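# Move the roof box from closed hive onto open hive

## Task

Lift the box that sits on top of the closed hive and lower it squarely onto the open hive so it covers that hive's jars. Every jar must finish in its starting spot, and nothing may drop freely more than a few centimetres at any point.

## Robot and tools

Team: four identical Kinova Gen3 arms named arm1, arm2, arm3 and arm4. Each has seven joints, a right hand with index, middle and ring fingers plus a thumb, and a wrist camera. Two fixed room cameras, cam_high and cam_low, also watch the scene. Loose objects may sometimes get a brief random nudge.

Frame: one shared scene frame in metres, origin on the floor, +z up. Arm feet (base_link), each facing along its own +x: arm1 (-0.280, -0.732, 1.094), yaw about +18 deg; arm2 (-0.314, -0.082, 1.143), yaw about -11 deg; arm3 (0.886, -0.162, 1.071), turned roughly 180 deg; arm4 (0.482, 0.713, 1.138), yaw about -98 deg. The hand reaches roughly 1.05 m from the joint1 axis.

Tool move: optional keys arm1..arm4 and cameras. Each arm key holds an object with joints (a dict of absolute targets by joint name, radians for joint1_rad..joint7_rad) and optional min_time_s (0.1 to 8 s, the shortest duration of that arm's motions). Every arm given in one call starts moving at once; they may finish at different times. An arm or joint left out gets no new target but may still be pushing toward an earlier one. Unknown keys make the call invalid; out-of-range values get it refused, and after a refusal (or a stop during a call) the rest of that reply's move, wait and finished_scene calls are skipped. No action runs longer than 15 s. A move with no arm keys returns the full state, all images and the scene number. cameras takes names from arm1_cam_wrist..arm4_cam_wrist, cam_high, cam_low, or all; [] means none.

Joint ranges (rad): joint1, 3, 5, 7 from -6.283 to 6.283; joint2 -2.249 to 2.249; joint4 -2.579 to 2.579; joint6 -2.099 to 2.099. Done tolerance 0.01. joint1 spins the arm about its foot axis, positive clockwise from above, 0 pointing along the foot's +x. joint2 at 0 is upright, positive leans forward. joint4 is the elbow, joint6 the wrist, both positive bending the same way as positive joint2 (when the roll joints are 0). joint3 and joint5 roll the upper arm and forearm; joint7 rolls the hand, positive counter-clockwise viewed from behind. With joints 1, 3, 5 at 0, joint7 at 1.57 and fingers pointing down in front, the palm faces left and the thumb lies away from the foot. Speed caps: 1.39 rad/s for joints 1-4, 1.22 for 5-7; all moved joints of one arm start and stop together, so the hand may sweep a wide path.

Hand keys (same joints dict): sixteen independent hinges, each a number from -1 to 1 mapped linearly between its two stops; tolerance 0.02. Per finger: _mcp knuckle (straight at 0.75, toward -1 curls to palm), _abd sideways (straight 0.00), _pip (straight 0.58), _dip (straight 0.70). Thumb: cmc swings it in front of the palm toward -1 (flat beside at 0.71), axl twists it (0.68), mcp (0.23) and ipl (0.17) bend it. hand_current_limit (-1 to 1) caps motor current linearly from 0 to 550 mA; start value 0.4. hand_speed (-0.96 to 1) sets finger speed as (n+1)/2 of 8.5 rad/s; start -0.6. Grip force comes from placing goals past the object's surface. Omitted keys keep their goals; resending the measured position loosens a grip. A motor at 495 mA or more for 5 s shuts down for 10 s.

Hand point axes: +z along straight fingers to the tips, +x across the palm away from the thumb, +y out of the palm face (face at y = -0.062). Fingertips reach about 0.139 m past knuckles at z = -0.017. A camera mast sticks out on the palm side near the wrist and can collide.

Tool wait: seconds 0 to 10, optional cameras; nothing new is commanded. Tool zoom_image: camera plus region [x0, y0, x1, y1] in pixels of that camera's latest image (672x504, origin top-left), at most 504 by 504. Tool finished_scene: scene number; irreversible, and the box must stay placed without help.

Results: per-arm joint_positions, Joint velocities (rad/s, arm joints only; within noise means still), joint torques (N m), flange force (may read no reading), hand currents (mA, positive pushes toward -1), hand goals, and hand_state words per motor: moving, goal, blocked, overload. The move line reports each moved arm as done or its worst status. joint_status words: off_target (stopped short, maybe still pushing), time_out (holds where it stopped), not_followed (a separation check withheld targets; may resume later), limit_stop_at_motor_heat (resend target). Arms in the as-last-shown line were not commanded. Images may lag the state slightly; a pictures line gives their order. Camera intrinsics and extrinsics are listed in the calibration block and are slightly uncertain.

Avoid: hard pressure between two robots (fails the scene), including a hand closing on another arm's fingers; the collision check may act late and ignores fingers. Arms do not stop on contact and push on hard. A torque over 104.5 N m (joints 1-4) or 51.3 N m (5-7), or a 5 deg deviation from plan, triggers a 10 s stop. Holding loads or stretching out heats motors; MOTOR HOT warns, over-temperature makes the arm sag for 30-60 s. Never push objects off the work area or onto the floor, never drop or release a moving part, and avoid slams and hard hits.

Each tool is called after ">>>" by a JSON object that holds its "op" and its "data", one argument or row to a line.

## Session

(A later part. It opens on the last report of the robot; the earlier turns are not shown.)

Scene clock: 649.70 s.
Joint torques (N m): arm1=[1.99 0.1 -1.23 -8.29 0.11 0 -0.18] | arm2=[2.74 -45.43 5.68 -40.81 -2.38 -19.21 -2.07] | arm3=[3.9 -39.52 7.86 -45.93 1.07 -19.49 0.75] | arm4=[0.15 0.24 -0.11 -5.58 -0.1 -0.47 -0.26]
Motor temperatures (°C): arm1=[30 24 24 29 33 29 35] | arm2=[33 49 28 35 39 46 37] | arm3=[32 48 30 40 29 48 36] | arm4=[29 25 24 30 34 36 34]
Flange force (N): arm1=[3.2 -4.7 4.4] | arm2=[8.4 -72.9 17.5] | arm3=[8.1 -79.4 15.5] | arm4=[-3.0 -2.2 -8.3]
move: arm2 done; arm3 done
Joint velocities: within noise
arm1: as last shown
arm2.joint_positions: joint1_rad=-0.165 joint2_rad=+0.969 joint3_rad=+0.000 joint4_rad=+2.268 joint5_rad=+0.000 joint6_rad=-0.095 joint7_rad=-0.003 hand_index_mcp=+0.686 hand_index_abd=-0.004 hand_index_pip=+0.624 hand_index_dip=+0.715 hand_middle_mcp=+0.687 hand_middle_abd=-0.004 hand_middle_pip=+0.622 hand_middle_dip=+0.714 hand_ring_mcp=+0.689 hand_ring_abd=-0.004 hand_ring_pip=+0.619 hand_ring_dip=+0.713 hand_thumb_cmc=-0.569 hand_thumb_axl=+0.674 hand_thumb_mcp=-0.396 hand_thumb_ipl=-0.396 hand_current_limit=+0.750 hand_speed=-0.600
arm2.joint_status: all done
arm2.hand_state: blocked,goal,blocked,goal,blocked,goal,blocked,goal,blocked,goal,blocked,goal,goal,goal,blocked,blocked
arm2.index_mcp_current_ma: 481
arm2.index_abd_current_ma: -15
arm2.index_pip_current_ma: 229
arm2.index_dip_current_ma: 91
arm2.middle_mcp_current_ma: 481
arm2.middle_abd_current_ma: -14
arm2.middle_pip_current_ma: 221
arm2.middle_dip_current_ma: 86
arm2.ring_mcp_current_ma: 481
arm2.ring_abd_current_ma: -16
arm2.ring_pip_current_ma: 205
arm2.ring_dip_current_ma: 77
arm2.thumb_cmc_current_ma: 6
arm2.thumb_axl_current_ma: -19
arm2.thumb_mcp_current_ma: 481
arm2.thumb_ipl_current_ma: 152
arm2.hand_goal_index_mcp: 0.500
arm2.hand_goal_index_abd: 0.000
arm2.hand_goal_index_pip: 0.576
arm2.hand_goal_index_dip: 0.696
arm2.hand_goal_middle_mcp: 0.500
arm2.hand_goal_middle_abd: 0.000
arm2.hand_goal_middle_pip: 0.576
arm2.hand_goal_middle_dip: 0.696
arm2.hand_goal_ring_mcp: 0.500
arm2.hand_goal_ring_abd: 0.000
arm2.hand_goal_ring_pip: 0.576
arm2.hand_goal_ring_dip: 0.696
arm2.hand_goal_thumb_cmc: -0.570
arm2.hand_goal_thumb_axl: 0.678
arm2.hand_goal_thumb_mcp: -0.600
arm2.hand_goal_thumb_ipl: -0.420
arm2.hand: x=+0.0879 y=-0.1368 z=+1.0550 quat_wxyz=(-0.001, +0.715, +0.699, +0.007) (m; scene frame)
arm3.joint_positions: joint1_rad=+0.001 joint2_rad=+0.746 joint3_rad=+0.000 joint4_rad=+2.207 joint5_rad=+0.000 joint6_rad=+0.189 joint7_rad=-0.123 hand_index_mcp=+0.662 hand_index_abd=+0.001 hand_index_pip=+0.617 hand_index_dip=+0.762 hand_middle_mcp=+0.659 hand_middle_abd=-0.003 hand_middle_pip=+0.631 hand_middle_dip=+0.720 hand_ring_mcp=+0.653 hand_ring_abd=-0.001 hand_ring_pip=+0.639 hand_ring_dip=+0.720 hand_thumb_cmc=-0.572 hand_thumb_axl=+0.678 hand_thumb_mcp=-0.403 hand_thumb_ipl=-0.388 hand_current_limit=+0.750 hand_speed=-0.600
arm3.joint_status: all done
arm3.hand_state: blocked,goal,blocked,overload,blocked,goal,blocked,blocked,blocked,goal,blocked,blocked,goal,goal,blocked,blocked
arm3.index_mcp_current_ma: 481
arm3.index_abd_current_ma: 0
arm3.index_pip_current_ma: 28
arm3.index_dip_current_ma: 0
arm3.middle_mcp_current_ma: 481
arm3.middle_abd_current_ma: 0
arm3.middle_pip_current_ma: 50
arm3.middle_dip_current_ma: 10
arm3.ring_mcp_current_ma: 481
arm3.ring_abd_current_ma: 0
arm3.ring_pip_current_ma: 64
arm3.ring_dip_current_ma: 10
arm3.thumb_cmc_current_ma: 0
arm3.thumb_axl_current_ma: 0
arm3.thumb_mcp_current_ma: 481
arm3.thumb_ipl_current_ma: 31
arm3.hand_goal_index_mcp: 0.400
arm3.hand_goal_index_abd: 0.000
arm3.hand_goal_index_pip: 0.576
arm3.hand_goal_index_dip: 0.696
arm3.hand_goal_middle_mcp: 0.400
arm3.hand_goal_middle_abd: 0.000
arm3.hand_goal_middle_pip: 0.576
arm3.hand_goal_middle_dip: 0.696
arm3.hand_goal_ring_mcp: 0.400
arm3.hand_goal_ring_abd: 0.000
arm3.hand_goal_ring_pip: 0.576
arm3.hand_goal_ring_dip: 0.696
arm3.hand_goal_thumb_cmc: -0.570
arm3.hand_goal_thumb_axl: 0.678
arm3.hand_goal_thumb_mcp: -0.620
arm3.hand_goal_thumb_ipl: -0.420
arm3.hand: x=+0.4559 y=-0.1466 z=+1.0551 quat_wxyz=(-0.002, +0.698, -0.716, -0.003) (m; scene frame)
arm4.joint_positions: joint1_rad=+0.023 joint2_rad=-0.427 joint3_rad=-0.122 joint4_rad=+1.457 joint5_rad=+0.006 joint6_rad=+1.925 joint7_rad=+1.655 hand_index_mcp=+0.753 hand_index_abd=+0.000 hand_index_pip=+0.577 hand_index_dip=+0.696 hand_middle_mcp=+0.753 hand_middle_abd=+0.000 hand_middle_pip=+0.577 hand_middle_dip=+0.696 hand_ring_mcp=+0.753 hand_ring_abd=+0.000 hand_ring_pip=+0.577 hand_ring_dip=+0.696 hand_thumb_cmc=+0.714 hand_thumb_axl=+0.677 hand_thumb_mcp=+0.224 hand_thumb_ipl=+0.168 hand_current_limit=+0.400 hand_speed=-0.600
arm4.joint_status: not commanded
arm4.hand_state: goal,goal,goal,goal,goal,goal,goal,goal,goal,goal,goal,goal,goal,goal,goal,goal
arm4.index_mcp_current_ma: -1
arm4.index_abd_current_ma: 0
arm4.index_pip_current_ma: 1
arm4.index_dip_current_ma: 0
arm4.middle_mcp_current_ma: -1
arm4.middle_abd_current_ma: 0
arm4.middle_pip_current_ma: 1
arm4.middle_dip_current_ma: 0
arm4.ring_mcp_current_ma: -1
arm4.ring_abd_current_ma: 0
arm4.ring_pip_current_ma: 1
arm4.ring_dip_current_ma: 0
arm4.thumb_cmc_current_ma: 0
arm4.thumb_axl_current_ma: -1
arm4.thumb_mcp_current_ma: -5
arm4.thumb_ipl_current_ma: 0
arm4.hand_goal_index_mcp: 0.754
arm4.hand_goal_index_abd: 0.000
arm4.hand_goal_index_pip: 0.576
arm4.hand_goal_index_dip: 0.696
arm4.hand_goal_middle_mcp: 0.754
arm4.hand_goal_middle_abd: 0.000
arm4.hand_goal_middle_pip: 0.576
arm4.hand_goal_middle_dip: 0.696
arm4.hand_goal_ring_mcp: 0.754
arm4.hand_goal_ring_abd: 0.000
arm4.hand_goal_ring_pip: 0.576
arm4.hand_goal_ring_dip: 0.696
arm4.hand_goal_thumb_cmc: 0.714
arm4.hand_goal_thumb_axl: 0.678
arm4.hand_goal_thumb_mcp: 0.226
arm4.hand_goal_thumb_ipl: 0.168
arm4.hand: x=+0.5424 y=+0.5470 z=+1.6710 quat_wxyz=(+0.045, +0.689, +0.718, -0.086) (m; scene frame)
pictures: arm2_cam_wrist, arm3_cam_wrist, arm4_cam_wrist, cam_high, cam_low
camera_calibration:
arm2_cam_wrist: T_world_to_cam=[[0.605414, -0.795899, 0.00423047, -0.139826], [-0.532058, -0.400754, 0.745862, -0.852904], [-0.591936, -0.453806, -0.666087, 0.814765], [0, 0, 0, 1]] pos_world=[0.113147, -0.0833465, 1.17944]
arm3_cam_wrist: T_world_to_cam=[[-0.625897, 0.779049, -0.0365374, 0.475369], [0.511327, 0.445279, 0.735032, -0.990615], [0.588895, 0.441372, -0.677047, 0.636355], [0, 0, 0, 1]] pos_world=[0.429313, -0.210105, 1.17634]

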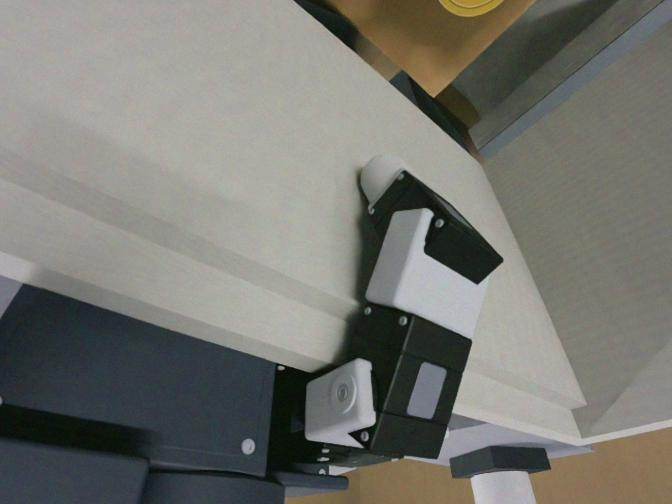

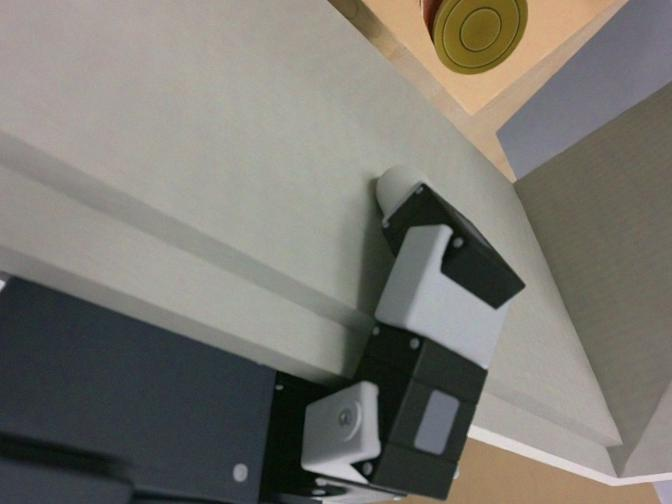

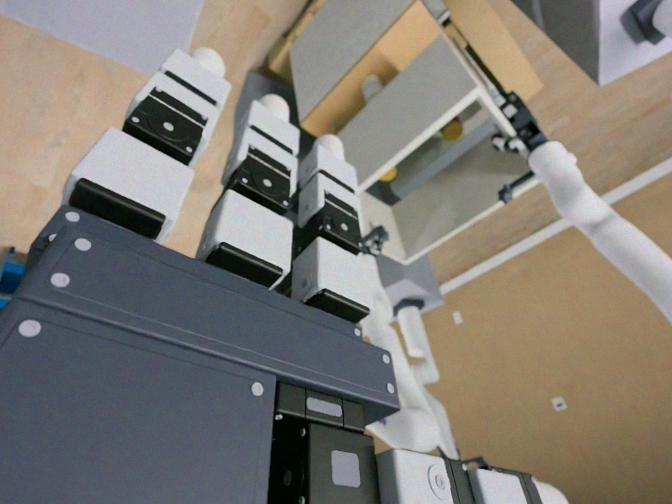

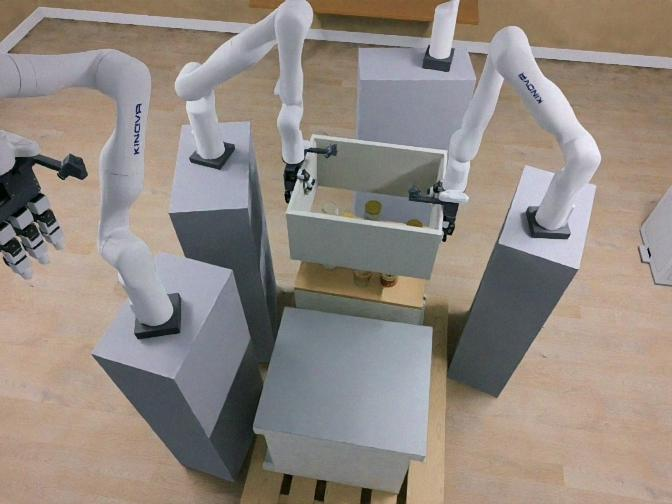

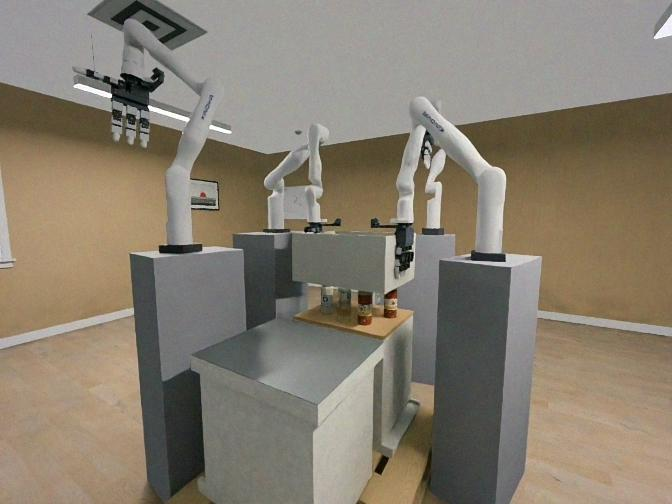

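>>> {"op": "move", "data": {
  "arm2": {"joints": {"joint1_rad": -0.1632, "joint2_rad": 1.1192, "joint4_rad": 2.2209, "joint6_rad": -0.1985, "joint7_rad": -0.001}, "min_time_s": 1.5},
  "arm3": {"joints": {"joint1_rad": -0.0002, "joint2_rad": 0.892, "joint4_rad": 2.1955, "joint6_rad": 0.0541, "joint7_rad": -0.1242}, "min_time_s": 1.5}
}}

>>> {"op": "move", "data": {
  "arm2": {"joints": {"joint1_rad": -0.1611, "joint2_rad": 1.2613, "joint4_rad": 2.1529, "joint6_rad": -0.2726, "joint7_rad": 0.0011}, "min_time_s": 1.5},
  "arm3": {"joints": {"joint1_rad": -0.0011, "joint2_rad": 1.0368, "joint4_rad": 2.1611, "joint6_rad": -0.0563, "joint7_rad": -0.1251}, "min_time_s": 1.5},
  "cameras": ["arm2_cam_wrist", "arm3_cam_wrist", "arm4_cam_wrist", "cam_high", "cam_low"]
}}

>>> {"op": "zoom_image", "data": {
  "camera": "cam_high",
  "region": [270, 160, 450, 330]
}}

>>> {"op": "zoom_image", "data": {
  "camera": "cam_low",
  "region": [280, 250, 430, 370]
}}

Scene clock: 668.07 s.
Joint torques (N m): arm1=[1.97 0.15 -1.22 -8.3 0.09 0 -0.18] | arm2=[2.46 -47.76 5.09 -35.77 -2.26 -17.87 -1.87] | arm3=[3.79 -42.04 7.92 -40.84 0.25 -18.11 0.6] | arm4=[0.19 0.29 -0.18 -5.59 -0.12 -0.46 -0.29]
Motor temperatures (°C): arm1=[30 24 24 29 33 29 35] | arm2=[32 48 28 35 39 46 37] | arm3=[31 47 30 41 28 48 36] | arm4=[29 25 24 30 34 36 34]
Flange force (N): arm1=[3.3 -4.7 4.4] | arm2=[7.9 -66.7 18.0] | arm3=[7.6 -71.9 14.3] | arm4=[-2.8 -2.5 -8.1]
move: arm2 done; arm3 done
Joint velocities: within noise
arm1.joint_positions: joint1_rad=+2.400 joint2_rad=-0.393 joint3_rad=-0.087 joint4_rad=+1.467 joint5_rad=-0.001 joint6_rad=+1.960 joint7_rad=+1.767 hand_index_mcp=+0.753 hand_index_abd=+0.000 hand_index_pip=+0.577 hand_index_dip=+0.696 hand_middle_mcp=+0.753 hand_middle_abd=+0.000 hand_middle_pip=+0.577 hand_middle_dip=+0.696 hand_ring_mcp=+0.753 hand_ring_abd=+0.000 hand_ring_pip=+0.577 hand_ring_dip=+0.696 hand_thumb_cmc=+0.714 hand_thumb_axl=+0.677 hand_thumb_mcp=+0.224 hand_thumb_ipl=+0.168 hand_current_limit=+0.400 hand_speed=-0.600
arm1.joint_status: not commanded
arm1.hand_state: goal,goal,goal,goal,goal,goal,goal,goal,goal,goal,goal,goal,goal,goal,goal,goal
arm1.index_mcp_current_ma: 0
arm1.index_abd_current_ma: 0
arm1.index_pip_current_ma: 0
arm1.index_dip_current_ma: 0
arm1.middle_mcp_current_ma: 0
arm1.middle_abd_current_ma: 0
arm1.middle_pip_current_ma: 0
arm1.middle_dip_current_ma: 0
arm1.ring_mcp_current_ma: 0
arm1.ring_abd_current_ma: 0
arm1.ring_pip_current_ma: 0
arm1.ring_dip_current_ma: 0
arm1.thumb_cmc_current_ma: 0
arm1.thumb_axl_current_ma: 0
arm1.thumb_mcp_current_ma: 0
arm1.thumb_ipl_current_ma: 0
arm1.hand_goal_index_mcp: 0.754
arm1.hand_goal_index_abd: 0.000
arm1.hand_goal_index_pip: 0.576
arm1.hand_goal_index_dip: 0.696
arm1.hand_goal_middle_mcp: 0.754
arm1.hand_goal_middle_abd: 0.000
arm1.hand_goal_middle_pip: 0.576
arm1.hand_goal_middle_dip: 0.696
arm1.hand_goal_ring_mcp: 0.754
arm1.hand_goal_ring_abd: 0.000
arm1.hand_goal_ring_pip: 0.576
arm1.hand_goal_ring_dip: 0.696
arm1.hand_goal_thumb_cmc: 0.714
arm1.hand_goal_thumb_axl: 0.678
arm1.hand_goal_thumb_mcp: 0.226
arm1.hand_goal_thumb_ipl: 0.168
arm1.hand: x=-0.2791 y=-0.8995 z=+1.6158 quat_wxyz=(+0.011, +0.782, +0.621, -0.054) (m; scene frame)
arm2.joint_positions: joint1_rad=-0.163 joint2_rad=+1.119 joint3_rad=+0.000 joint4_rad=+2.221 joint5_rad=+0.000 joint6_rad=-0.198 joint7_rad=-0.001 hand_index_mcp=+0.686 hand_index_abd=-0.004 hand_index_pip=+0.624 hand_index_dip=+0.715 hand_middle_mcp=+0.687 hand_middle_abd=-0.003 hand_middle_pip=+0.623 hand_middle_dip=+0.714 hand_ring_mcp=+0.689 hand_ring_abd=-0.004 hand_ring_pip=+0.620 hand_ring_dip=+0.713 hand_thumb_cmc=-0.569 hand_thumb_axl=+0.674 hand_thumb_mcp=-0.397 hand_thumb_ipl=-0.396 hand_current_limit=+0.750 hand_speed=-0.600
arm2.joint_status: all done
arm2.hand_state: blocked,goal,blocked,goal,blocked,goal,blocked,goal,blocked,goal,blocked,goal,goal,goal,blocked,blocked
arm2.index_mcp_current_ma: 481
arm2.index_abd_current_ma: -15
arm2.index_pip_current_ma: 232
arm2.index_dip_current_ma: 91
arm2.middle_mcp_current_ma: 481
arm2.middle_abd_current_ma: -13
arm2.middle_pip_current_ma: 225
arm2.middle_dip_current_ma: 86
arm2.ring_mcp_current_ma: 481
arm2.ring_abd_current_ma: -15
arm2.ring_pip_current_ma: 210
arm2.ring_dip_current_ma: 77
arm2.thumb_cmc_current_ma: 6
arm2.thumb_axl_current_ma: -19
arm2.thumb_mcp_current_ma: 481
arm2.thumb_ipl_current_ma: 152
arm2.hand_goal_index_mcp: 0.500
arm2.hand_goal_index_abd: 0.000
arm2.hand_goal_index_pip: 0.576
arm2.hand_goal_index_dip: 0.696
arm2.hand_goal_middle_mcp: 0.500
arm2.hand_goal_middle_abd: 0.000
arm2.hand_goal_middle_pip: 0.576
arm2.hand_goal_middle_dip: 0.696
arm2.hand_goal_ring_mcp: 0.500
arm2.hand_goal_ring_abd: 0.000
arm2.hand_goal_ring_pip: 0.576
arm2.hand_goal_ring_dip: 0.696
arm2.hand_goal_thumb_cmc: -0.570
arm2.hand_goal_thumb_axl: 0.678
arm2.hand_goal_thumb_mcp: -0.600
arm2.hand_goal_thumb_ipl: -0.420
arm2.hand: x=+0.0879 y=-0.1367 z=+1.0050 quat_wxyz=(-0.001, +0.715, +0.699, +0.007) (m; scene frame)
arm3.joint_positions: joint1_rad=+0.000 joint2_rad=+0.892 joint3_rad=+0.000 joint4_rad=+2.195 joint5_rad=+0.000 joint6_rad=+0.054 joint7_rad=-0.124 hand_index_mcp=+0.661 hand_index_abd=+0.000 hand_index_pip=+0.619 hand_index_dip=+0.761 hand_middle_mcp=+0.658 hand_middle_abd=-0.003 hand_middle_pip=+0.632 hand_middle_dip=+0.720 hand_ring_mcp=+0.653 hand_ring_abd=-0.002 hand_ring_pip=+0.640 hand_ring_dip=+0.720 hand_thumb_cmc=-0.572 hand_thumb_axl=+0.678 hand_thumb_mcp=-0.403 hand_thumb_ipl=-0.388 hand_current_limit=+0.750 hand_speed=-0.600
arm3.joint_status: all done
arm3.hand_state: blocked,goal,blocked,overload,blocked,goal,blocked,blocked,blocked,goal,blocked,blocked,goal,goal,blocked,blocked
arm3.index_mcp_current_ma: 481
arm3.index_abd_current_ma: 0
arm3.index_pip_current_ma: 31
arm3.index_dip_current_ma: 0
arm3.middle_mcp_current_ma: 481
arm3.middle_abd_current_ma: 0
arm3.middle_pip_current_ma: 52
arm3.middle_dip_current_ma: 11
arm3.ring_mcp_current_ma: 481
arm3.ring_abd_current_ma: 0
arm3.ring_pip_current_ma: 66
arm3.ring_dip_current_ma: 11
arm3.thumb_cmc_current_ma: 0
arm3.thumb_axl_current_ma: 0
arm3.thumb_mcp_current_ma: 481
arm3.thumb_ipl_current_ma: 31
arm3.hand_goal_index_mcp: 0.400
arm3.hand_goal_index_abd: 0.000
arm3.hand_goal_index_pip: 0.576
arm3.hand_goal_index_dip: 0.696
arm3.hand_goal_middle_mcp: 0.400
arm3.hand_goal_middle_abd: 0.000
arm3.hand_goal_middle_pip: 0.576
arm3.hand_goal_middle_dip: 0.696
arm3.hand_goal_ring_mcp: 0.400
arm3.hand_goal_ring_abd: 0.000
arm3.hand_goal_ring_pip: 0.576
arm3.hand_goal_ring_dip: 0.696
arm3.hand_goal_thumb_cmc: -0.570
arm3.hand_goal_thumb_axl: 0.678
arm3.hand_goal_thumb_mcp: -0.620
arm3.hand_goal_thumb_ipl: -0.420
arm3.hand: x=+0.4558 y=-0.1465 z=+1.0051 quat_wxyz=(-0.002, +0.698, -0.716, -0.003) (m; scene frame)
arm4: as last shown
pictures: none

Scene clock: 669.87 s.
Joint torques (N m): arm1=[1.99 0.1 -1.22 -8.3 0.11 0.01 -0.19] | arm2=[2.24 -48.88 4.83 -30.81 -2.15 -16.26 -1.72] | arm3=[3.64 -43.65 8.07 -35.4 -0.41 -16.55 0.46] | arm4=[0.24 0.28 -0.1 -5.59 -0.1 -0.4 -0.23]
Motor temperatures (°C): arm1=[30 24 24 29 33 29 35] | arm2=[32 48 28 35 39 46 37] | arm3=[31 47 30 41 28 48 36] | arm4=[29 25 24 30 34 36 34]
Flange force (N): arm1=[3.2 -4.8 4.4] | arm2=[7.5 -60.2 18.2] | arm3=[7.0 -63.9 13.6] | arm4=[-3.0 -2.1 -8.0]
move: arm2 done; arm3 done
Joint velocities: within noise
arm1, arm4: as last shown
arm2.joint_positions: joint1_rad=-0.161 joint2_rad=+1.261 joint3_rad=+0.000 joint4_rad=+2.153 joint5_rad=+0.000 joint6_rad=-0.273 joint7_rad=+0.001 hand_index_mcp=+0.686 hand_index_abd=-0.003 hand_index_pip=+0.626 hand_index_dip=+0.715 hand_middle_mcp=+0.687 hand_middle_abd=-0.003 hand_middle_pip=+0.624 hand_middle_dip=+0.715 hand_ring_mcp=+0.689 hand_ring_abd=-0.003 hand_ring_pip=+0.621 hand_ring_dip=+0.714 hand_thumb_cmc=-0.569 hand_thumb_axl=+0.674 hand_thumb_mcp=-0.397 hand_thumb_ipl=-0.396 hand_current_limit=+0.750 hand_speed=-0.600
arm2.joint_status: all done
arm2.hand_state: blocked,goal,blocked,goal,blocked,goal,blocked,goal,blocked,goal,blocked,goal,goal,goal,blocked,blocked
arm2.index_mcp_current_ma: 481
arm2.index_abd_current_ma: -12
arm2.index_pip_current_ma: 238
arm2.index_dip_current_ma: 91
arm2.middle_mcp_current_ma: 481
arm2.middle_abd_current_ma: -11
arm2.middle_pip_current_ma: 230
arm2.middle_dip_current_ma: 89
arm2.ring_mcp_current_ma: 481
arm2.ring_abd_current_ma: -13
arm2.ring_pip_current_ma: 213
arm2.ring_dip_current_ma: 83
arm2.thumb_cmc_current_ma: 4
arm2.thumb_axl_current_ma: -19
arm2.thumb_mcp_current_ma: 481
arm2.thumb_ipl_current_ma: 154
arm2.hand_goal_index_mcp: 0.500
arm2.hand_goal_index_abd: 0.000
arm2.hand_goal_index_pip: 0.576
arm2.hand_goal_index_dip: 0.696
arm2.hand_goal_middle_mcp: 0.500
arm2.hand_goal_middle_abd: 0.000
arm2.hand_goal_middle_pip: 0.576
arm2.hand_goal_middle_dip: 0.696
arm2.hand_goal_ring_mcp: 0.500
arm2.hand_goal_ring_abd: 0.000
arm2.hand_goal_ring_pip: 0.576
arm2.hand_goal_ring_dip: 0.696
arm2.hand_goal_thumb_cmc: -0.570
arm2.hand_goal_thumb_axl: 0.678
arm2.hand_goal_thumb_mcp: -0.600
arm2.hand_goal_thumb_ipl: -0.420
arm2.hand: x=+0.0878 y=-0.1368 z=+0.9549 quat_wxyz=(-0.001, +0.715, +0.699, +0.007) (m; scene frame)
arm3.joint_positions: joint1_rad=-0.001 joint2_rad=+1.037 joint3_rad=+0.000 joint4_rad=+2.161 joint5_rad=+0.000 joint6_rad=-0.056 joint7_rad=-0.125 hand_index_mcp=+0.661 hand_index_abd=+0.000 hand_index_pip=+0.621 hand_index_dip=+0.760 hand_middle_mcp=+0.658 hand_middle_abd=-0.004 hand_middle_pip=+0.633 hand_middle_dip=+0.721 hand_ring_mcp=+0.653 hand_ring_abd=-0.002 hand_ring_pip=+0.641 hand_ring_dip=+0.721 hand_thumb_cmc=-0.572 hand_thumb_axl=+0.678 hand_thumb_mcp=-0.403 hand_thumb_ipl=-0.387 hand_current_limit=+0.750 hand_speed=-0.600
arm3.joint_status: all done
arm3.hand_state: blocked,goal,blocked,overload,blocked,goal,blocked,blocked,blocked,goal,blocked,blocked,goal,goal,blocked,blocked
arm3.index_mcp_current_ma: 481
arm3.index_abd_current_ma: 0
arm3.index_pip_current_ma: 33
arm3.index_dip_current_ma: 0
arm3.middle_mcp_current_ma: 481
arm3.middle_abd_current_ma: 0
arm3.middle_pip_current_ma: 54
arm3.middle_dip_current_ma: 12
arm3.ring_mcp_current_ma: 481
arm3.ring_abd_current_ma: 0
arm3.ring_pip_current_ma: 68
arm3.ring_dip_current_ma: 11
arm3.thumb_cmc_current_ma: 0
arm3.thumb_axl_current_ma: 0
arm3.thumb_mcp_current_ma: 481
arm3.thumb_ipl_current_ma: 32
arm3.hand_goal_index_mcp: 0.400
arm3.hand_goal_index_abd: 0.000
arm3.hand_goal_index_pip: 0.576
arm3.hand_goal_index_dip: 0.696
arm3.hand_goal_middle_mcp: 0.400
arm3.hand_goal_middle_abd: 0.000
arm3.hand_goal_middle_pip: 0.576
arm3.hand_goal_middle_dip: 0.696
arm3.hand_goal_ring_mcp: 0.400
arm3.hand_goal_ring_abd: 0.000
arm3.hand_goal_ring_pip: 0.576
arm3.hand_goal_ring_dip: 0.696
arm3.hand_goal_thumb_cmc: -0.570
arm3.hand_goal_thumb_axl: 0.678
arm3.hand_goal_thumb_mcp: -0.620
arm3.hand_goal_thumb_ipl: -0.420
arm3.hand: x=+0.4558 y=-0.1465 z=+0.9551 quat_wxyz=(-0.002, +0.698, -0.716, -0.003) (m; scene frame)
pictures: arm2_cam_wrist, arm3_cam_wrist, arm4_cam_wrist, cam_high, cam_low
camera_calibration:
arm2_cam_wrist: T_world_to_cam=[[0.60542, -0.795896, 0.00413052, -0.139375], [-0.531979, -0.400793, 0.745897, -0.778333], [-0.592001, -0.453778, -0.666048, 0.748012], [0, 0, 0, 1]] pos_world=[0.113147, -0.0834467, 1.07934]
arm3_cam_wrist: T_world_to_cam=[[-0.625869, 0.779074, -0.0364912, 0.471518], [0.511408, 0.445265, 0.734984, -0.917091], [0.588855, 0.441341, -0.677102, 0.568735], [0, 0, 0, 1]] pos_world=[0.429213, -0.210005, 1.07634]

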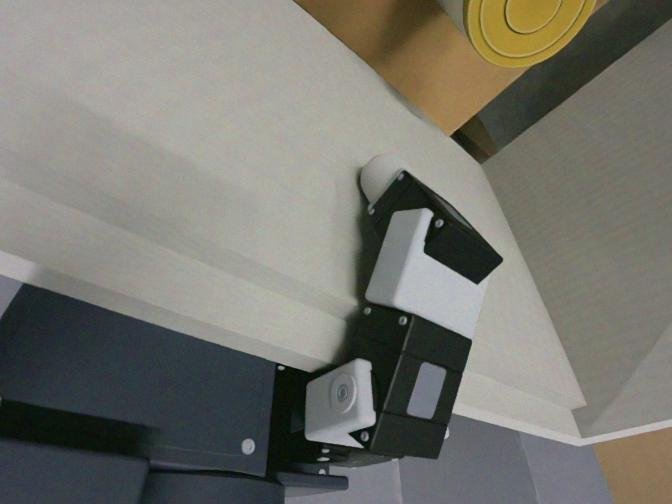

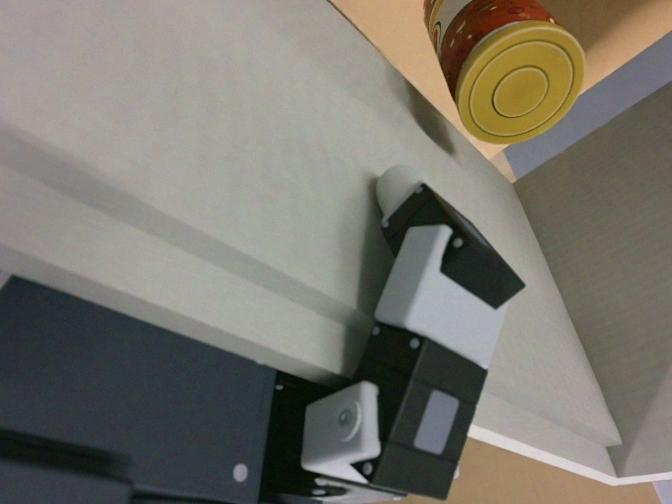

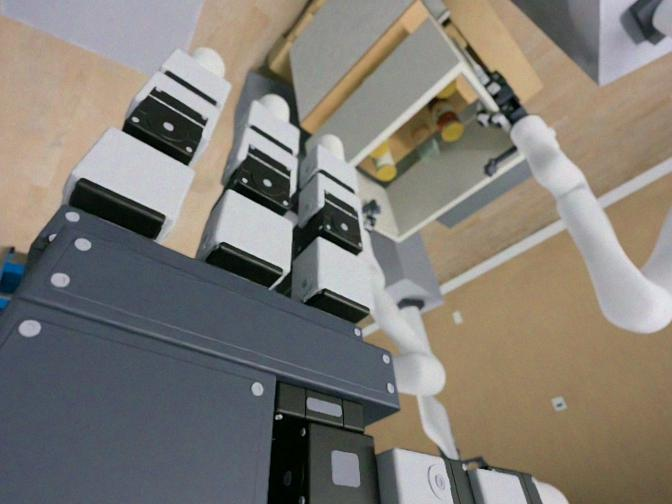

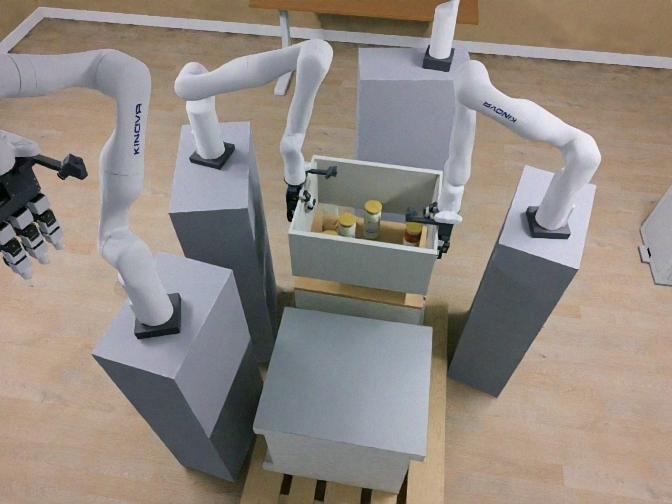

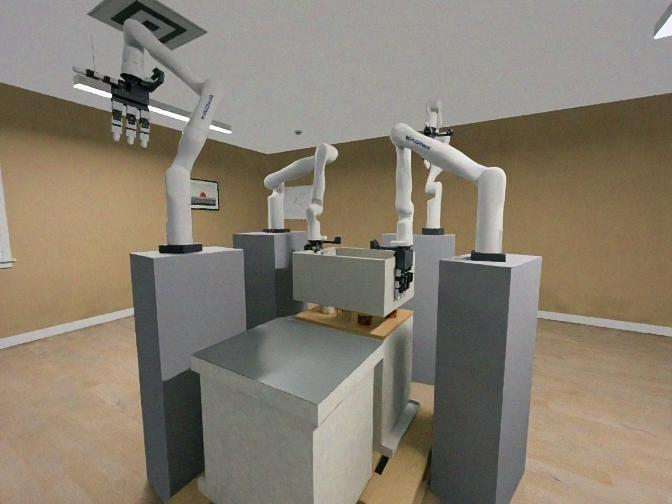

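Scaled by 2.800 from the camera's 672x504 image, which has a finer 960x720 frame.

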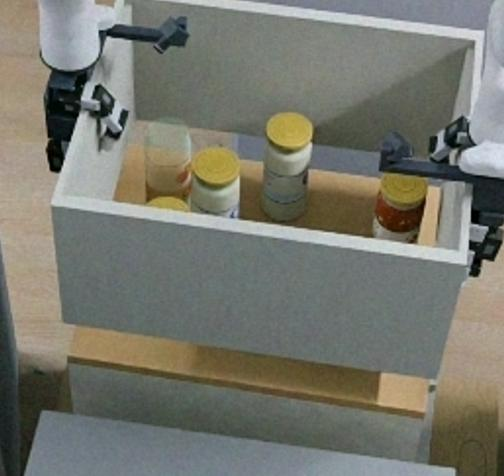

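Scaled by 3.360 from the camera's 672x504 image, which has a finer 960x720 frame.

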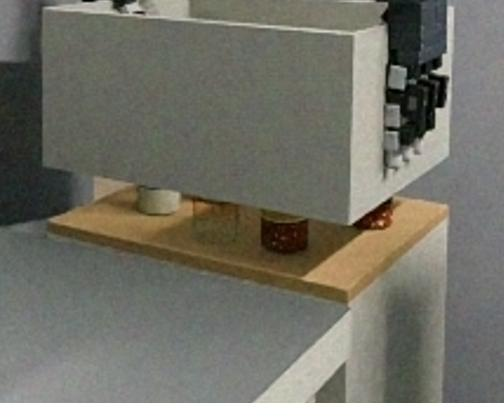

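>>> {"op": "zoom_image", "data": {
  "camera": "cam_high",
  "region": [280, 260, 340, 320]
}}

>>> {"op": "zoom_image", "data": {
  "camera": "cam_high",
  "region": [390, 250, 460, 320]
}}

>>> {"op": "zoom_image", "data": {
  "camera": "cam_low",
  "region": [360, 290, 430, 350]
}}

>>> {"op": "zoom_image", "data": {
  "camera": "cam_low",
  "region": [280, 280, 340, 340]
}}

Scaled by 8.400 from the camera's 672x504 image, which has a finer 960x720 frame.

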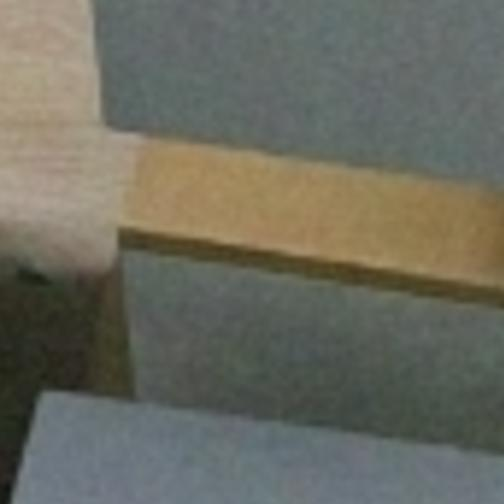

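Scaled by 7.200 from the camera's 672x504 image, which has a finer 960x720 frame.

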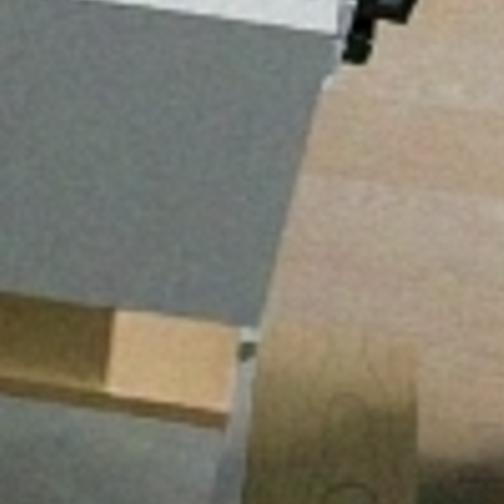

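Scaled by 7.200 from the camera's 672x504 image, which has a finer 960x720 frame.

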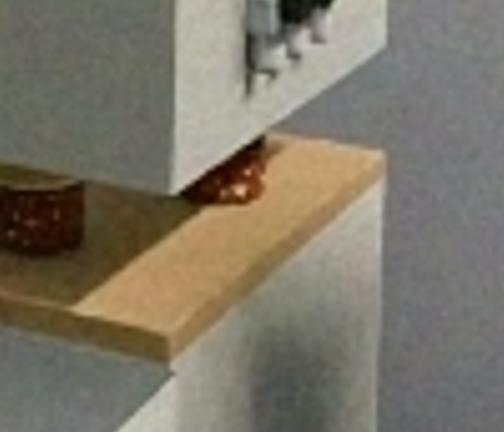

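Scaled by 8.400 from the camera's 672x504 image, which has a finer 960x720 frame.

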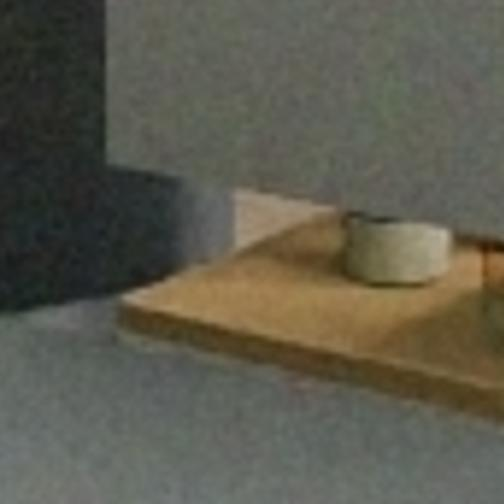

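>>> {"op": "move", "data": {
  "arm2": {"joints": {"joint1_rad": -0.1691, "joint2_rad": 1.3816, "joint4_rad": 2.0763, "joint6_rad": -0.3163, "joint7_rad": -0.0069}, "min_time_s": 1.6},
  "arm3": {"joints": {"joint1_rad": 0.0067, "joint2_rad": 1.163, "joint4_rad": 2.112, "joint6_rad": -0.1334, "joint7_rad": -0.1173}, "min_time_s": 1.6}
}}

>>> {"op": "move", "data": {
  "arm2": {"joints": {"joint1_rad": -0.1681, "joint2_rad": 1.4579, "joint4_rad": 2.0172, "joint6_rad": -0.3335, "joint7_rad": -0.0059}, "min_time_s": 1.5},
  "arm3": {"joints": {"joint1_rad": 0.0061, "joint2_rad": 1.2443, "joint4_rad": 2.0703, "joint6_rad": -0.173, "joint7_rad": -0.1179}, "min_time_s": 1.5},
  "cameras": ["cam_high", "cam_low"]
}}

>>> {"op": "zoom_image", "data": {
  "camera": "cam_high",
  "region": [280, 250, 440, 330]
}}

>>> {"op": "zoom_image", "data": {
  "camera": "cam_low",
  "region": [280, 270, 430, 350]
}}

Scene clock: 703.37 s.
Joint torques (N m): arm1=[1.96 0.13 -1.2 -8.29 0.1 0.02 -0.18] | arm2=[1.96 -49.31 4.58 -27.01 -1.82 -14.97 -1.38] | arm3=[3.44 -44.83 7.72 -31.08 -0.89 -15.4 0.18] | arm4=[0.21 0.24 -0.08 -5.64 -0.1 -0.46 -0.25]
Motor temperatures (°C): arm1=[30 24 24 29 33 29 35] | arm2=[31 48 28 34 39 45 36] | arm3=[30 47 29 40 28 48 36] | arm4=[29 25 24 30 34 36 34]
Flange force (N): arm1=[3.2 -4.7 4.4] | arm2=[6.9 -54.7 18.2] | arm3=[6.5 -57.0 13.7] | arm4=[-2.9 -2.1 -8.0]
move: arm2 done; arm3 done
Joint velocities: within noise
arm1, arm4: as last shown
arm2.joint_positions: joint1_rad=-0.169 joint2_rad=+1.382 joint3_rad=+0.000 joint4_rad=+2.076 joint5_rad=+0.000 joint6_rad=-0.316 joint7_rad=-0.007 hand_index_mcp=+0.686 hand_index_abd=-0.003 hand_index_pip=+0.627 hand_index_dip=+0.715 hand_middle_mcp=+0.687 hand_middle_abd=-0.003 hand_middle_pip=+0.625 hand_middle_dip=+0.715 hand_ring_mcp=+0.689 hand_ring_abd=-0.003 hand_ring_pip=+0.621 hand_ring_dip=+0.714 hand_thumb_cmc=-0.569 hand_thumb_axl=+0.674 hand_thumb_mcp=-0.398 hand_thumb_ipl=-0.396 hand_current_limit=+0.750 hand_speed=-0.600
arm2.joint_status: all done
arm2.hand_state: blocked,goal,blocked,goal,blocked,goal,blocked,goal,blocked,goal,blocked,goal,goal,goal,blocked,blocked
arm2.index_mcp_current_ma: 481
arm2.index_abd_current_ma: -11
arm2.index_pip_current_ma: 242
arm2.index_dip_current_ma: 91
arm2.middle_mcp_current_ma: 481
arm2.middle_abd_current_ma: -10
arm2.middle_pip_current_ma: 234
arm2.middle_dip_current_ma: 89
arm2.ring_mcp_current_ma: 481
arm2.ring_abd_current_ma: -12
arm2.ring_pip_current_ma: 217
arm2.ring_dip_current_ma: 84
arm2.thumb_cmc_current_ma: 4
arm2.thumb_axl_current_ma: -19
arm2.thumb_mcp_current_ma: 481
arm2.thumb_ipl_current_ma: 156
arm2.hand_goal_index_mcp: 0.500
arm2.hand_goal_index_abd: 0.000
arm2.hand_goal_index_pip: 0.576
arm2.hand_goal_index_dip: 0.696
arm2.hand_goal_middle_mcp: 0.500
arm2.hand_goal_middle_abd: 0.000
arm2.hand_goal_middle_pip: 0.576
arm2.hand_goal_middle_dip: 0.696
arm2.hand_goal_ring_mcp: 0.500
arm2.hand_goal_ring_abd: 0.000
arm2.hand_goal_ring_pip: 0.576
arm2.hand_goal_ring_dip: 0.696
arm2.hand_goal_thumb_cmc: -0.570
arm2.hand_goal_thumb_axl: 0.678
arm2.hand_goal_thumb_mcp: -0.600
arm2.hand_goal_thumb_ipl: -0.420
arm2.hand: x=+0.0878 y=-0.1338 z=+0.9099 quat_wxyz=(-0.001, +0.715, +0.699, +0.007) (m; scene frame)
arm3.joint_positions: joint1_rad=+0.007 joint2_rad=+1.163 joint3_rad=+0.000 joint4_rad=+2.112 joint5_rad=+0.000 joint6_rad=-0.133 joint7_rad=-0.117 hand_index_mcp=+0.661 hand_index_abd=+0.000 hand_index_pip=+0.621 hand_index_dip=+0.760 hand_middle_mcp=+0.658 hand_middle_abd=-0.004 hand_middle_pip=+0.634 hand_middle_dip=+0.722 hand_ring_mcp=+0.653 hand_ring_abd=-0.002 hand_ring_pip=+0.642 hand_ring_dip=+0.721 hand_thumb_cmc=-0.572 hand_thumb_axl=+0.678 hand_thumb_mcp=-0.403 hand_thumb_ipl=-0.387 hand_current_limit=+0.750 hand_speed=-0.600
arm3.joint_status: all done
arm3.hand_state: blocked,goal,blocked,overload,blocked,goal,blocked,blocked,blocked,goal,blocked,blocked,goal,goal,blocked,blocked
arm3.index_mcp_current_ma: 481
arm3.index_abd_current_ma: 0
arm3.index_pip_current_ma: 34
arm3.index_dip_current_ma: 0
arm3.middle_mcp_current_ma: 481
arm3.middle_abd_current_ma: 0
arm3.middle_pip_current_ma: 55
arm3.middle_dip_current_ma: 12
arm3.ring_mcp_current_ma: 481
arm3.ring_abd_current_ma: 0
arm3.ring_pip_current_ma: 70
arm3.ring_dip_current_ma: 11
arm3.thumb_cmc_current_ma: 0
arm3.thumb_axl_current_ma: 0
arm3.thumb_mcp_current_ma: 481
arm3.thumb_ipl_current_ma: 33
arm3.hand_goal_index_mcp: 0.400
arm3.hand_goal_index_abd: 0.000
arm3.hand_goal_index_pip: 0.576
arm3.hand_goal_index_dip: 0.696
arm3.hand_goal_middle_mcp: 0.400
arm3.hand_goal_middle_abd: 0.000
arm3.hand_goal_middle_pip: 0.576
arm3.hand_goal_middle_dip: 0.696
arm3.hand_goal_ring_mcp: 0.400
arm3.hand_goal_ring_abd: 0.000
arm3.hand_goal_ring_pip: 0.576
arm3.hand_goal_ring_dip: 0.696
arm3.hand_goal_thumb_cmc: -0.570
arm3.hand_goal_thumb_axl: 0.678
arm3.hand_goal_thumb_mcp: -0.620
arm3.hand_goal_thumb_ipl: -0.420
arm3.hand: x=+0.4558 y=-0.1435 z=+0.9101 quat_wxyz=(-0.002, +0.698, -0.716, -0.003) (m; scene frame)
pictures: none

Scene clock: 705.17 s.
Joint torques (N m): arm1=[2.01 0.12 -1.19 -8.3 0.09 -0.02 -0.18] | arm2=[1.92 -48.88 4.5 -24.33 -1.82 -13.91 -1.38] | arm3=[3.1 -44.83 7.57 -27.89 -0.92 -14.33 0.26] | arm4=[0.16 0.23 -0.04 -5.56 -0.06 -0.48 -0.28]
Motor temperatures (°C): arm1=[30 24 24 29 33 29 35] | arm2=[31 48 28 34 39 45 36] | arm3=[30 47 29 40 28 48 36] | arm4=[29 25 24 30 34 36 34]
Flange force (N): arm1=[3.3 -4.7 4.3] | arm2=[6.5 -50.3 18.1] | arm3=[5.9 -52.1 13.8] | arm4=[-3.1 -2.0 -8.4]
move: arm2 done; arm3 done
Joint velocities: within noise
arm1, arm4: as last shown
arm2.joint_positions: joint1_rad=-0.168 joint2_rad=+1.458 joint3_rad=+0.000 joint4_rad=+2.017 joint5_rad=+0.000 joint6_rad=-0.334 joint7_rad=-0.006 hand_index_mcp=+0.686 hand_index_abd=-0.003 hand_index_pip=+0.627 hand_index_dip=+0.716 hand_middle_mcp=+0.687 hand_middle_abd=-0.002 hand_middle_pip=+0.625 hand_middle_dip=+0.716 hand_ring_mcp=+0.689 hand_ring_abd=-0.003 hand_ring_pip=+0.622 hand_ring_dip=+0.715 hand_thumb_cmc=-0.569 hand_thumb_axl=+0.674 hand_thumb_mcp=-0.398 hand_thumb_ipl=-0.395 hand_current_limit=+0.750 hand_speed=-0.600
arm2.joint_status: all done
arm2.hand_state: blocked,goal,blocked,goal,blocked,goal,blocked,goal,blocked,goal,blocked,goal,goal,goal,blocked,blocked
arm2.index_mcp_current_ma: 481
arm2.index_abd_current_ma: -10
arm2.index_pip_current_ma: 246
arm2.index_dip_current_ma: 94
arm2.middle_mcp_current_ma: 481
arm2.middle_abd_current_ma: -9
arm2.middle_pip_current_ma: 237
arm2.middle_dip_current_ma: 94
arm2.ring_mcp_current_ma: 481
arm2.ring_abd_current_ma: -11
arm2.ring_pip_current_ma: 219
arm2.ring_dip_current_ma: 90
arm2.thumb_cmc_current_ma: 4
arm2.thumb_axl_current_ma: -19
arm2.thumb_mcp_current_ma: 481
arm2.thumb_ipl_current_ma: 161
arm2.hand_goal_index_mcp: 0.500
arm2.hand_goal_index_abd: 0.000
arm2.hand_goal_index_pip: 0.576
arm2.hand_goal_index_dip: 0.696
arm2.hand_goal_middle_mcp: 0.500
arm2.hand_goal_middle_abd: 0.000
arm2.hand_goal_middle_pip: 0.576
arm2.hand_goal_middle_dip: 0.696
arm2.hand_goal_ring_mcp: 0.500
arm2.hand_goal_ring_abd: 0.000
arm2.hand_goal_ring_pip: 0.576
arm2.hand_goal_ring_dip: 0.696
arm2.hand_goal_thumb_cmc: -0.570
arm2.hand_goal_thumb_axl: 0.678
arm2.hand_goal_thumb_mcp: -0.600
arm2.hand_goal_thumb_ipl: -0.420
arm2.hand: x=+0.0877 y=-0.1338 z=+0.8799 quat_wxyz=(-0.001, +0.715, +0.699, +0.007) (m; scene frame)
arm3.joint_positions: joint1_rad=+0.006 joint2_rad=+1.244 joint3_rad=+0.000 joint4_rad=+2.070 joint5_rad=+0.000 joint6_rad=-0.173 joint7_rad=-0.118 hand_index_mcp=+0.661 hand_index_abd=-0.001 hand_index_pip=+0.622 hand_index_dip=+0.760 hand_middle_mcp=+0.658 hand_middle_abd=-0.004 hand_middle_pip=+0.634 hand_middle_dip=+0.723 hand_ring_mcp=+0.653 hand_ring_abd=-0.003 hand_ring_pip=+0.642 hand_ring_dip=+0.722 hand_thumb_cmc=-0.572 hand_thumb_axl=+0.677 hand_thumb_mcp=-0.403 hand_thumb_ipl=-0.387 hand_current_limit=+0.750 hand_speed=-0.600
arm3.joint_status: all done
arm3.hand_state: blocked,goal,blocked,overload,blocked,goal,blocked,blocked,blocked,goal,blocked,blocked,goal,goal,blocked,blocked
arm3.index_mcp_current_ma: 481
arm3.index_abd_current_ma: 0
arm3.index_pip_current_ma: 36
arm3.index_dip_current_ma: 0
arm3.middle_mcp_current_ma: 481
arm3.middle_abd_current_ma: 0
arm3.middle_pip_current_ma: 56
arm3.middle_dip_current_ma: 13
arm3.ring_mcp_current_ma: 481
arm3.ring_abd_current_ma: 0
arm3.ring_pip_current_ma: 72
arm3.ring_dip_current_ma: 12
arm3.thumb_cmc_current_ma: 0
arm3.thumb_axl_current_ma: 0
arm3.thumb_mcp_current_ma: 481
arm3.thumb_ipl_current_ma: 34
arm3.hand_goal_index_mcp: 0.400
arm3.hand_goal_index_abd: 0.000
arm3.hand_goal_index_pip: 0.576
arm3.hand_goal_index_dip: 0.696
arm3.hand_goal_middle_mcp: 0.400
arm3.hand_goal_middle_abd: 0.000
arm3.hand_goal_middle_pip: 0.576
arm3.hand_goal_middle_dip: 0.696
arm3.hand_goal_ring_mcp: 0.400
arm3.hand_goal_ring_abd: 0.000
arm3.hand_goal_ring_pip: 0.576
arm3.hand_goal_ring_dip: 0.696
arm3.hand_goal_thumb_cmc: -0.570
arm3.hand_goal_thumb_axl: 0.678
arm3.hand_goal_thumb_mcp: -0.620
arm3.hand_goal_thumb_ipl: -0.420
arm3.hand: x=+0.4558 y=-0.1435 z=+0.8801 quat_wxyz=(-0.002, +0.698, -0.716, -0.003) (m; scene frame)
pictures: cam_high, cam_low

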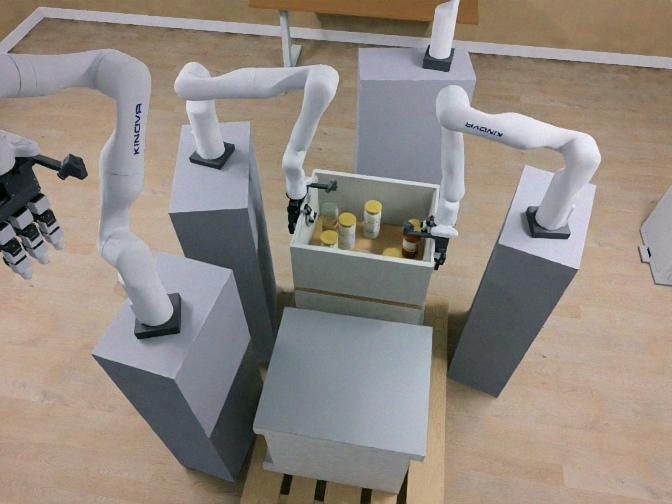

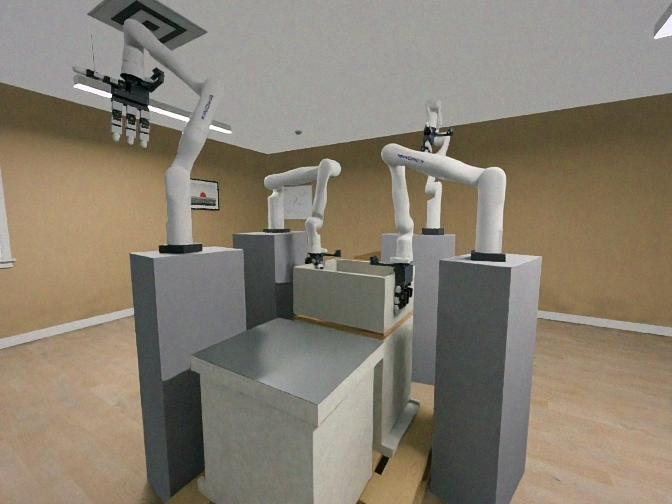

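Scaled by 3.150 from the camera's 672x504 image, which has a finer 960x720 frame.

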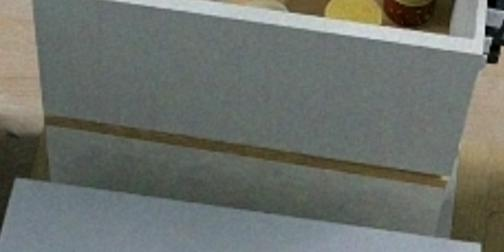

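Scaled by 3.360 from the camera's 672x504 image, which has a finer 960x720 frame.

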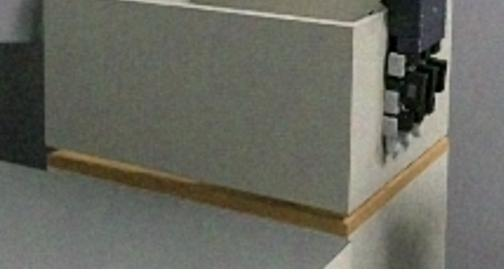

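>>> {"op": "move", "data": {
  "arm2": {"joints": {"joint1_rad": -0.1678, "joint2_rad": 1.4876, "joint4_rad": 1.9919, "joint6_rad": -0.3379, "joint7_rad": -0.0056}, "min_time_s": 1.5},
  "arm3": {"joints": {"joint1_rad": 0.0058, "joint2_rad": 1.2762, "joint4_rad": 2.0517, "joint6_rad": -0.1863, "joint7_rad": -0.1182}, "min_time_s": 1.5},
  "cameras": ["cam_high", "cam_low"]
}}

>>> {"op": "zoom_image", "data": {
  "camera": "cam_high",
  "region": [280, 250, 440, 330]
}}

>>> {"op": "zoom_image", "data": {
  "camera": "cam_low",
  "region": [280, 270, 430, 350]
}}

Scene clock: 710.60 s.
Joint torques (N m): arm1=[1.99 0.06 -1.2 -8.33 0.11 -0.02 -0.16] | arm2=[0.66 -49.63 4.36 -27.92 -1.81 -14.5 -1.13] | arm3=[1.8 -31.01 4.94 -31.9 -0.33 -15.06 0.7] | arm4=[0.11 0.24 -0.03 -5.56 -0.08 -0.45 -0.26]
Motor temperatures (°C): arm1=[30 24 24 29 33 29 35] | arm2=[31 48 28 34 39 45 36] | arm3=[30 47 29 40 28 48 36] | arm4=[29 25 24 30 34 36 34]
Flange force (N): arm1=[3.2 -4.6 4.4] | arm2=[4.0 -57.9 10.3] | arm3=[3.2 -54.4 -31.9] | arm4=[-3.1 -1.9 -8.3]
move: arm2 done; arm3 done
Joint velocities: within noise
arm1, arm4: as last shown
arm2.joint_positions: joint1_rad=-0.168 joint2_rad=+1.488 joint3_rad=+0.000 joint4_rad=+1.992 joint5_rad=+0.000 joint6_rad=-0.338 joint7_rad=-0.006 hand_index_mcp=+0.686 hand_index_abd=-0.014 hand_index_pip=+0.628 hand_index_dip=+0.716 hand_middle_mcp=+0.687 hand_middle_abd=-0.016 hand_middle_pip=+0.626 hand_middle_dip=+0.716 hand_ring_mcp=+0.689 hand_ring_abd=-0.018 hand_ring_pip=+0.622 hand_ring_dip=+0.715 hand_thumb_cmc=-0.569 hand_thumb_axl=+0.671 hand_thumb_mcp=-0.403 hand_thumb_ipl=-0.387 hand_current_limit=+0.750 hand_speed=-0.600
arm2.joint_status: all done
arm2.hand_state: blocked,goal,blocked,blocked,blocked,goal,blocked,blocked,blocked,goal,blocked,goal,goal,goal,blocked,blocked
arm2.index_mcp_current_ma: 481
arm2.index_abd_current_ma: -57
arm2.index_pip_current_ma: 247
arm2.index_dip_current_ma: 95
arm2.middle_mcp_current_ma: 481
arm2.middle_abd_current_ma: -65
arm2.middle_pip_current_ma: 238
arm2.middle_dip_current_ma: 95
arm2.ring_mcp_current_ma: 481
arm2.ring_abd_current_ma: -72
arm2.ring_pip_current_ma: 220
arm2.ring_dip_current_ma: 90
arm2.thumb_cmc_current_ma: 4
arm2.thumb_axl_current_ma: -38
arm2.thumb_mcp_current_ma: 481
arm2.thumb_ipl_current_ma: 213
arm2.hand_goal_index_mcp: 0.500
arm2.hand_goal_index_abd: 0.000
arm2.hand_goal_index_pip: 0.576
arm2.hand_goal_index_dip: 0.696
arm2.hand_goal_middle_mcp: 0.500
arm2.hand_goal_middle_abd: 0.000
arm2.hand_goal_middle_pip: 0.576
arm2.hand_goal_middle_dip: 0.696
arm2.hand_goal_ring_mcp: 0.500
arm2.hand_goal_ring_abd: 0.000
arm2.hand_goal_ring_pip: 0.576
arm2.hand_goal_ring_dip: 0.696
arm2.hand_goal_thumb_cmc: -0.570
arm2.hand_goal_thumb_axl: 0.678
arm2.hand_goal_thumb_mcp: -0.600
arm2.hand_goal_thumb_ipl: -0.420
arm2.hand: x=+0.0878 y=-0.1338 z=+0.8679 quat_wxyz=(-0.001, +0.715, +0.699, +0.007) (m; scene frame)
arm3.joint_positions: joint1_rad=+0.006 joint2_rad=+1.276 joint3_rad=+0.000 joint4_rad=+2.052 joint5_rad=+0.000 joint6_rad=-0.186 joint7_rad=-0.118 hand_index_mcp=+0.661 hand_index_abd=+0.009 hand_index_pip=+0.631 hand_index_dip=+0.747 hand_middle_mcp=+0.658 hand_middle_abd=+0.006 hand_middle_pip=+0.639 hand_middle_dip=+0.724 hand_ring_mcp=+0.653 hand_ring_abd=+0.007 hand_ring_pip=+0.644 hand_ring_dip=+0.724 hand_thumb_cmc=-0.572 hand_thumb_axl=+0.678 hand_thumb_mcp=-0.403 hand_thumb_ipl=-0.387 hand_current_limit=+0.750 hand_speed=-0.600
arm3.joint_status: all done
arm3.hand_state: blocked,goal,blocked,overload,blocked,goal,blocked,blocked,blocked,goal,blocked,blocked,goal,goal,blocked,blocked
arm3.index_mcp_current_ma: 481
arm3.index_abd_current_ma: 1
arm3.index_pip_current_ma: 49
arm3.index_dip_current_ma: 0
arm3.middle_mcp_current_ma: 481
arm3.middle_abd_current_ma: 0
arm3.middle_pip_current_ma: 65
arm3.middle_dip_current_ma: 14
arm3.ring_mcp_current_ma: 481
arm3.ring_abd_current_ma: 1
arm3.ring_pip_current_ma: 75
arm3.ring_dip_current_ma: 14
arm3.thumb_cmc_current_ma: 0
arm3.thumb_axl_current_ma: 0
arm3.thumb_mcp_current_ma: 481
arm3.thumb_ipl_current_ma: 34
arm3.hand_goal_index_mcp: 0.400
arm3.hand_goal_index_abd: 0.000
arm3.hand_goal_index_pip: 0.576
arm3.hand_goal_index_dip: 0.696
arm3.hand_goal_middle_mcp: 0.400
arm3.hand_goal_middle_abd: 0.000
arm3.hand_goal_middle_pip: 0.576
arm3.hand_goal_middle_dip: 0.696
arm3.hand_goal_ring_mcp: 0.400
arm3.hand_goal_ring_abd: 0.000
arm3.hand_goal_ring_pip: 0.576
arm3.hand_goal_ring_dip: 0.696
arm3.hand_goal_thumb_cmc: -0.570
arm3.hand_goal_thumb_axl: 0.678
arm3.hand_goal_thumb_mcp: -0.620
arm3.hand_goal_thumb_ipl: -0.420
arm3.hand: x=+0.4559 y=-0.1435 z=+0.8681 quat_wxyz=(-0.002, +0.698, -0.716, -0.003) (m; scene frame)
pictures: cam_high, cam_low

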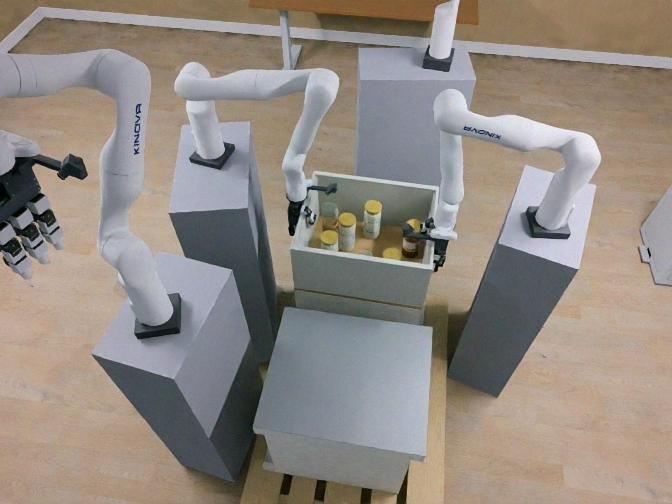

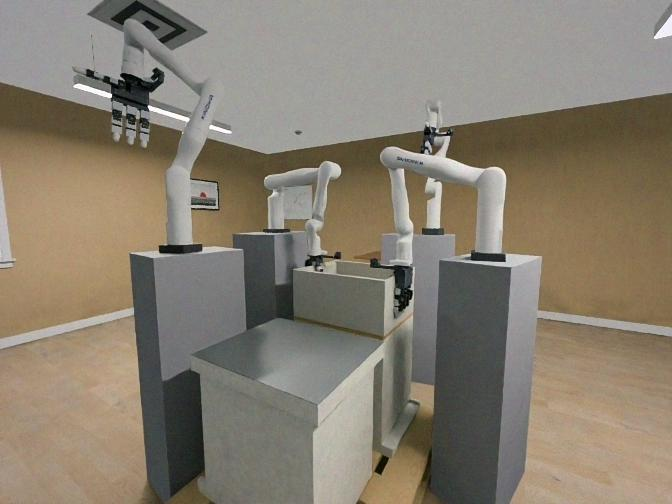

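Scaled by 3.150 from the camera's 672x504 image, which has a finer 960x720 frame.

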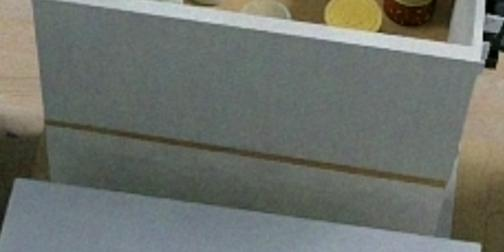

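Scaled by 3.360 from the camera's 672x504 image, which has a finer 960x720 frame.

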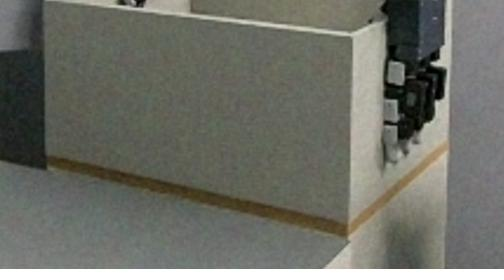

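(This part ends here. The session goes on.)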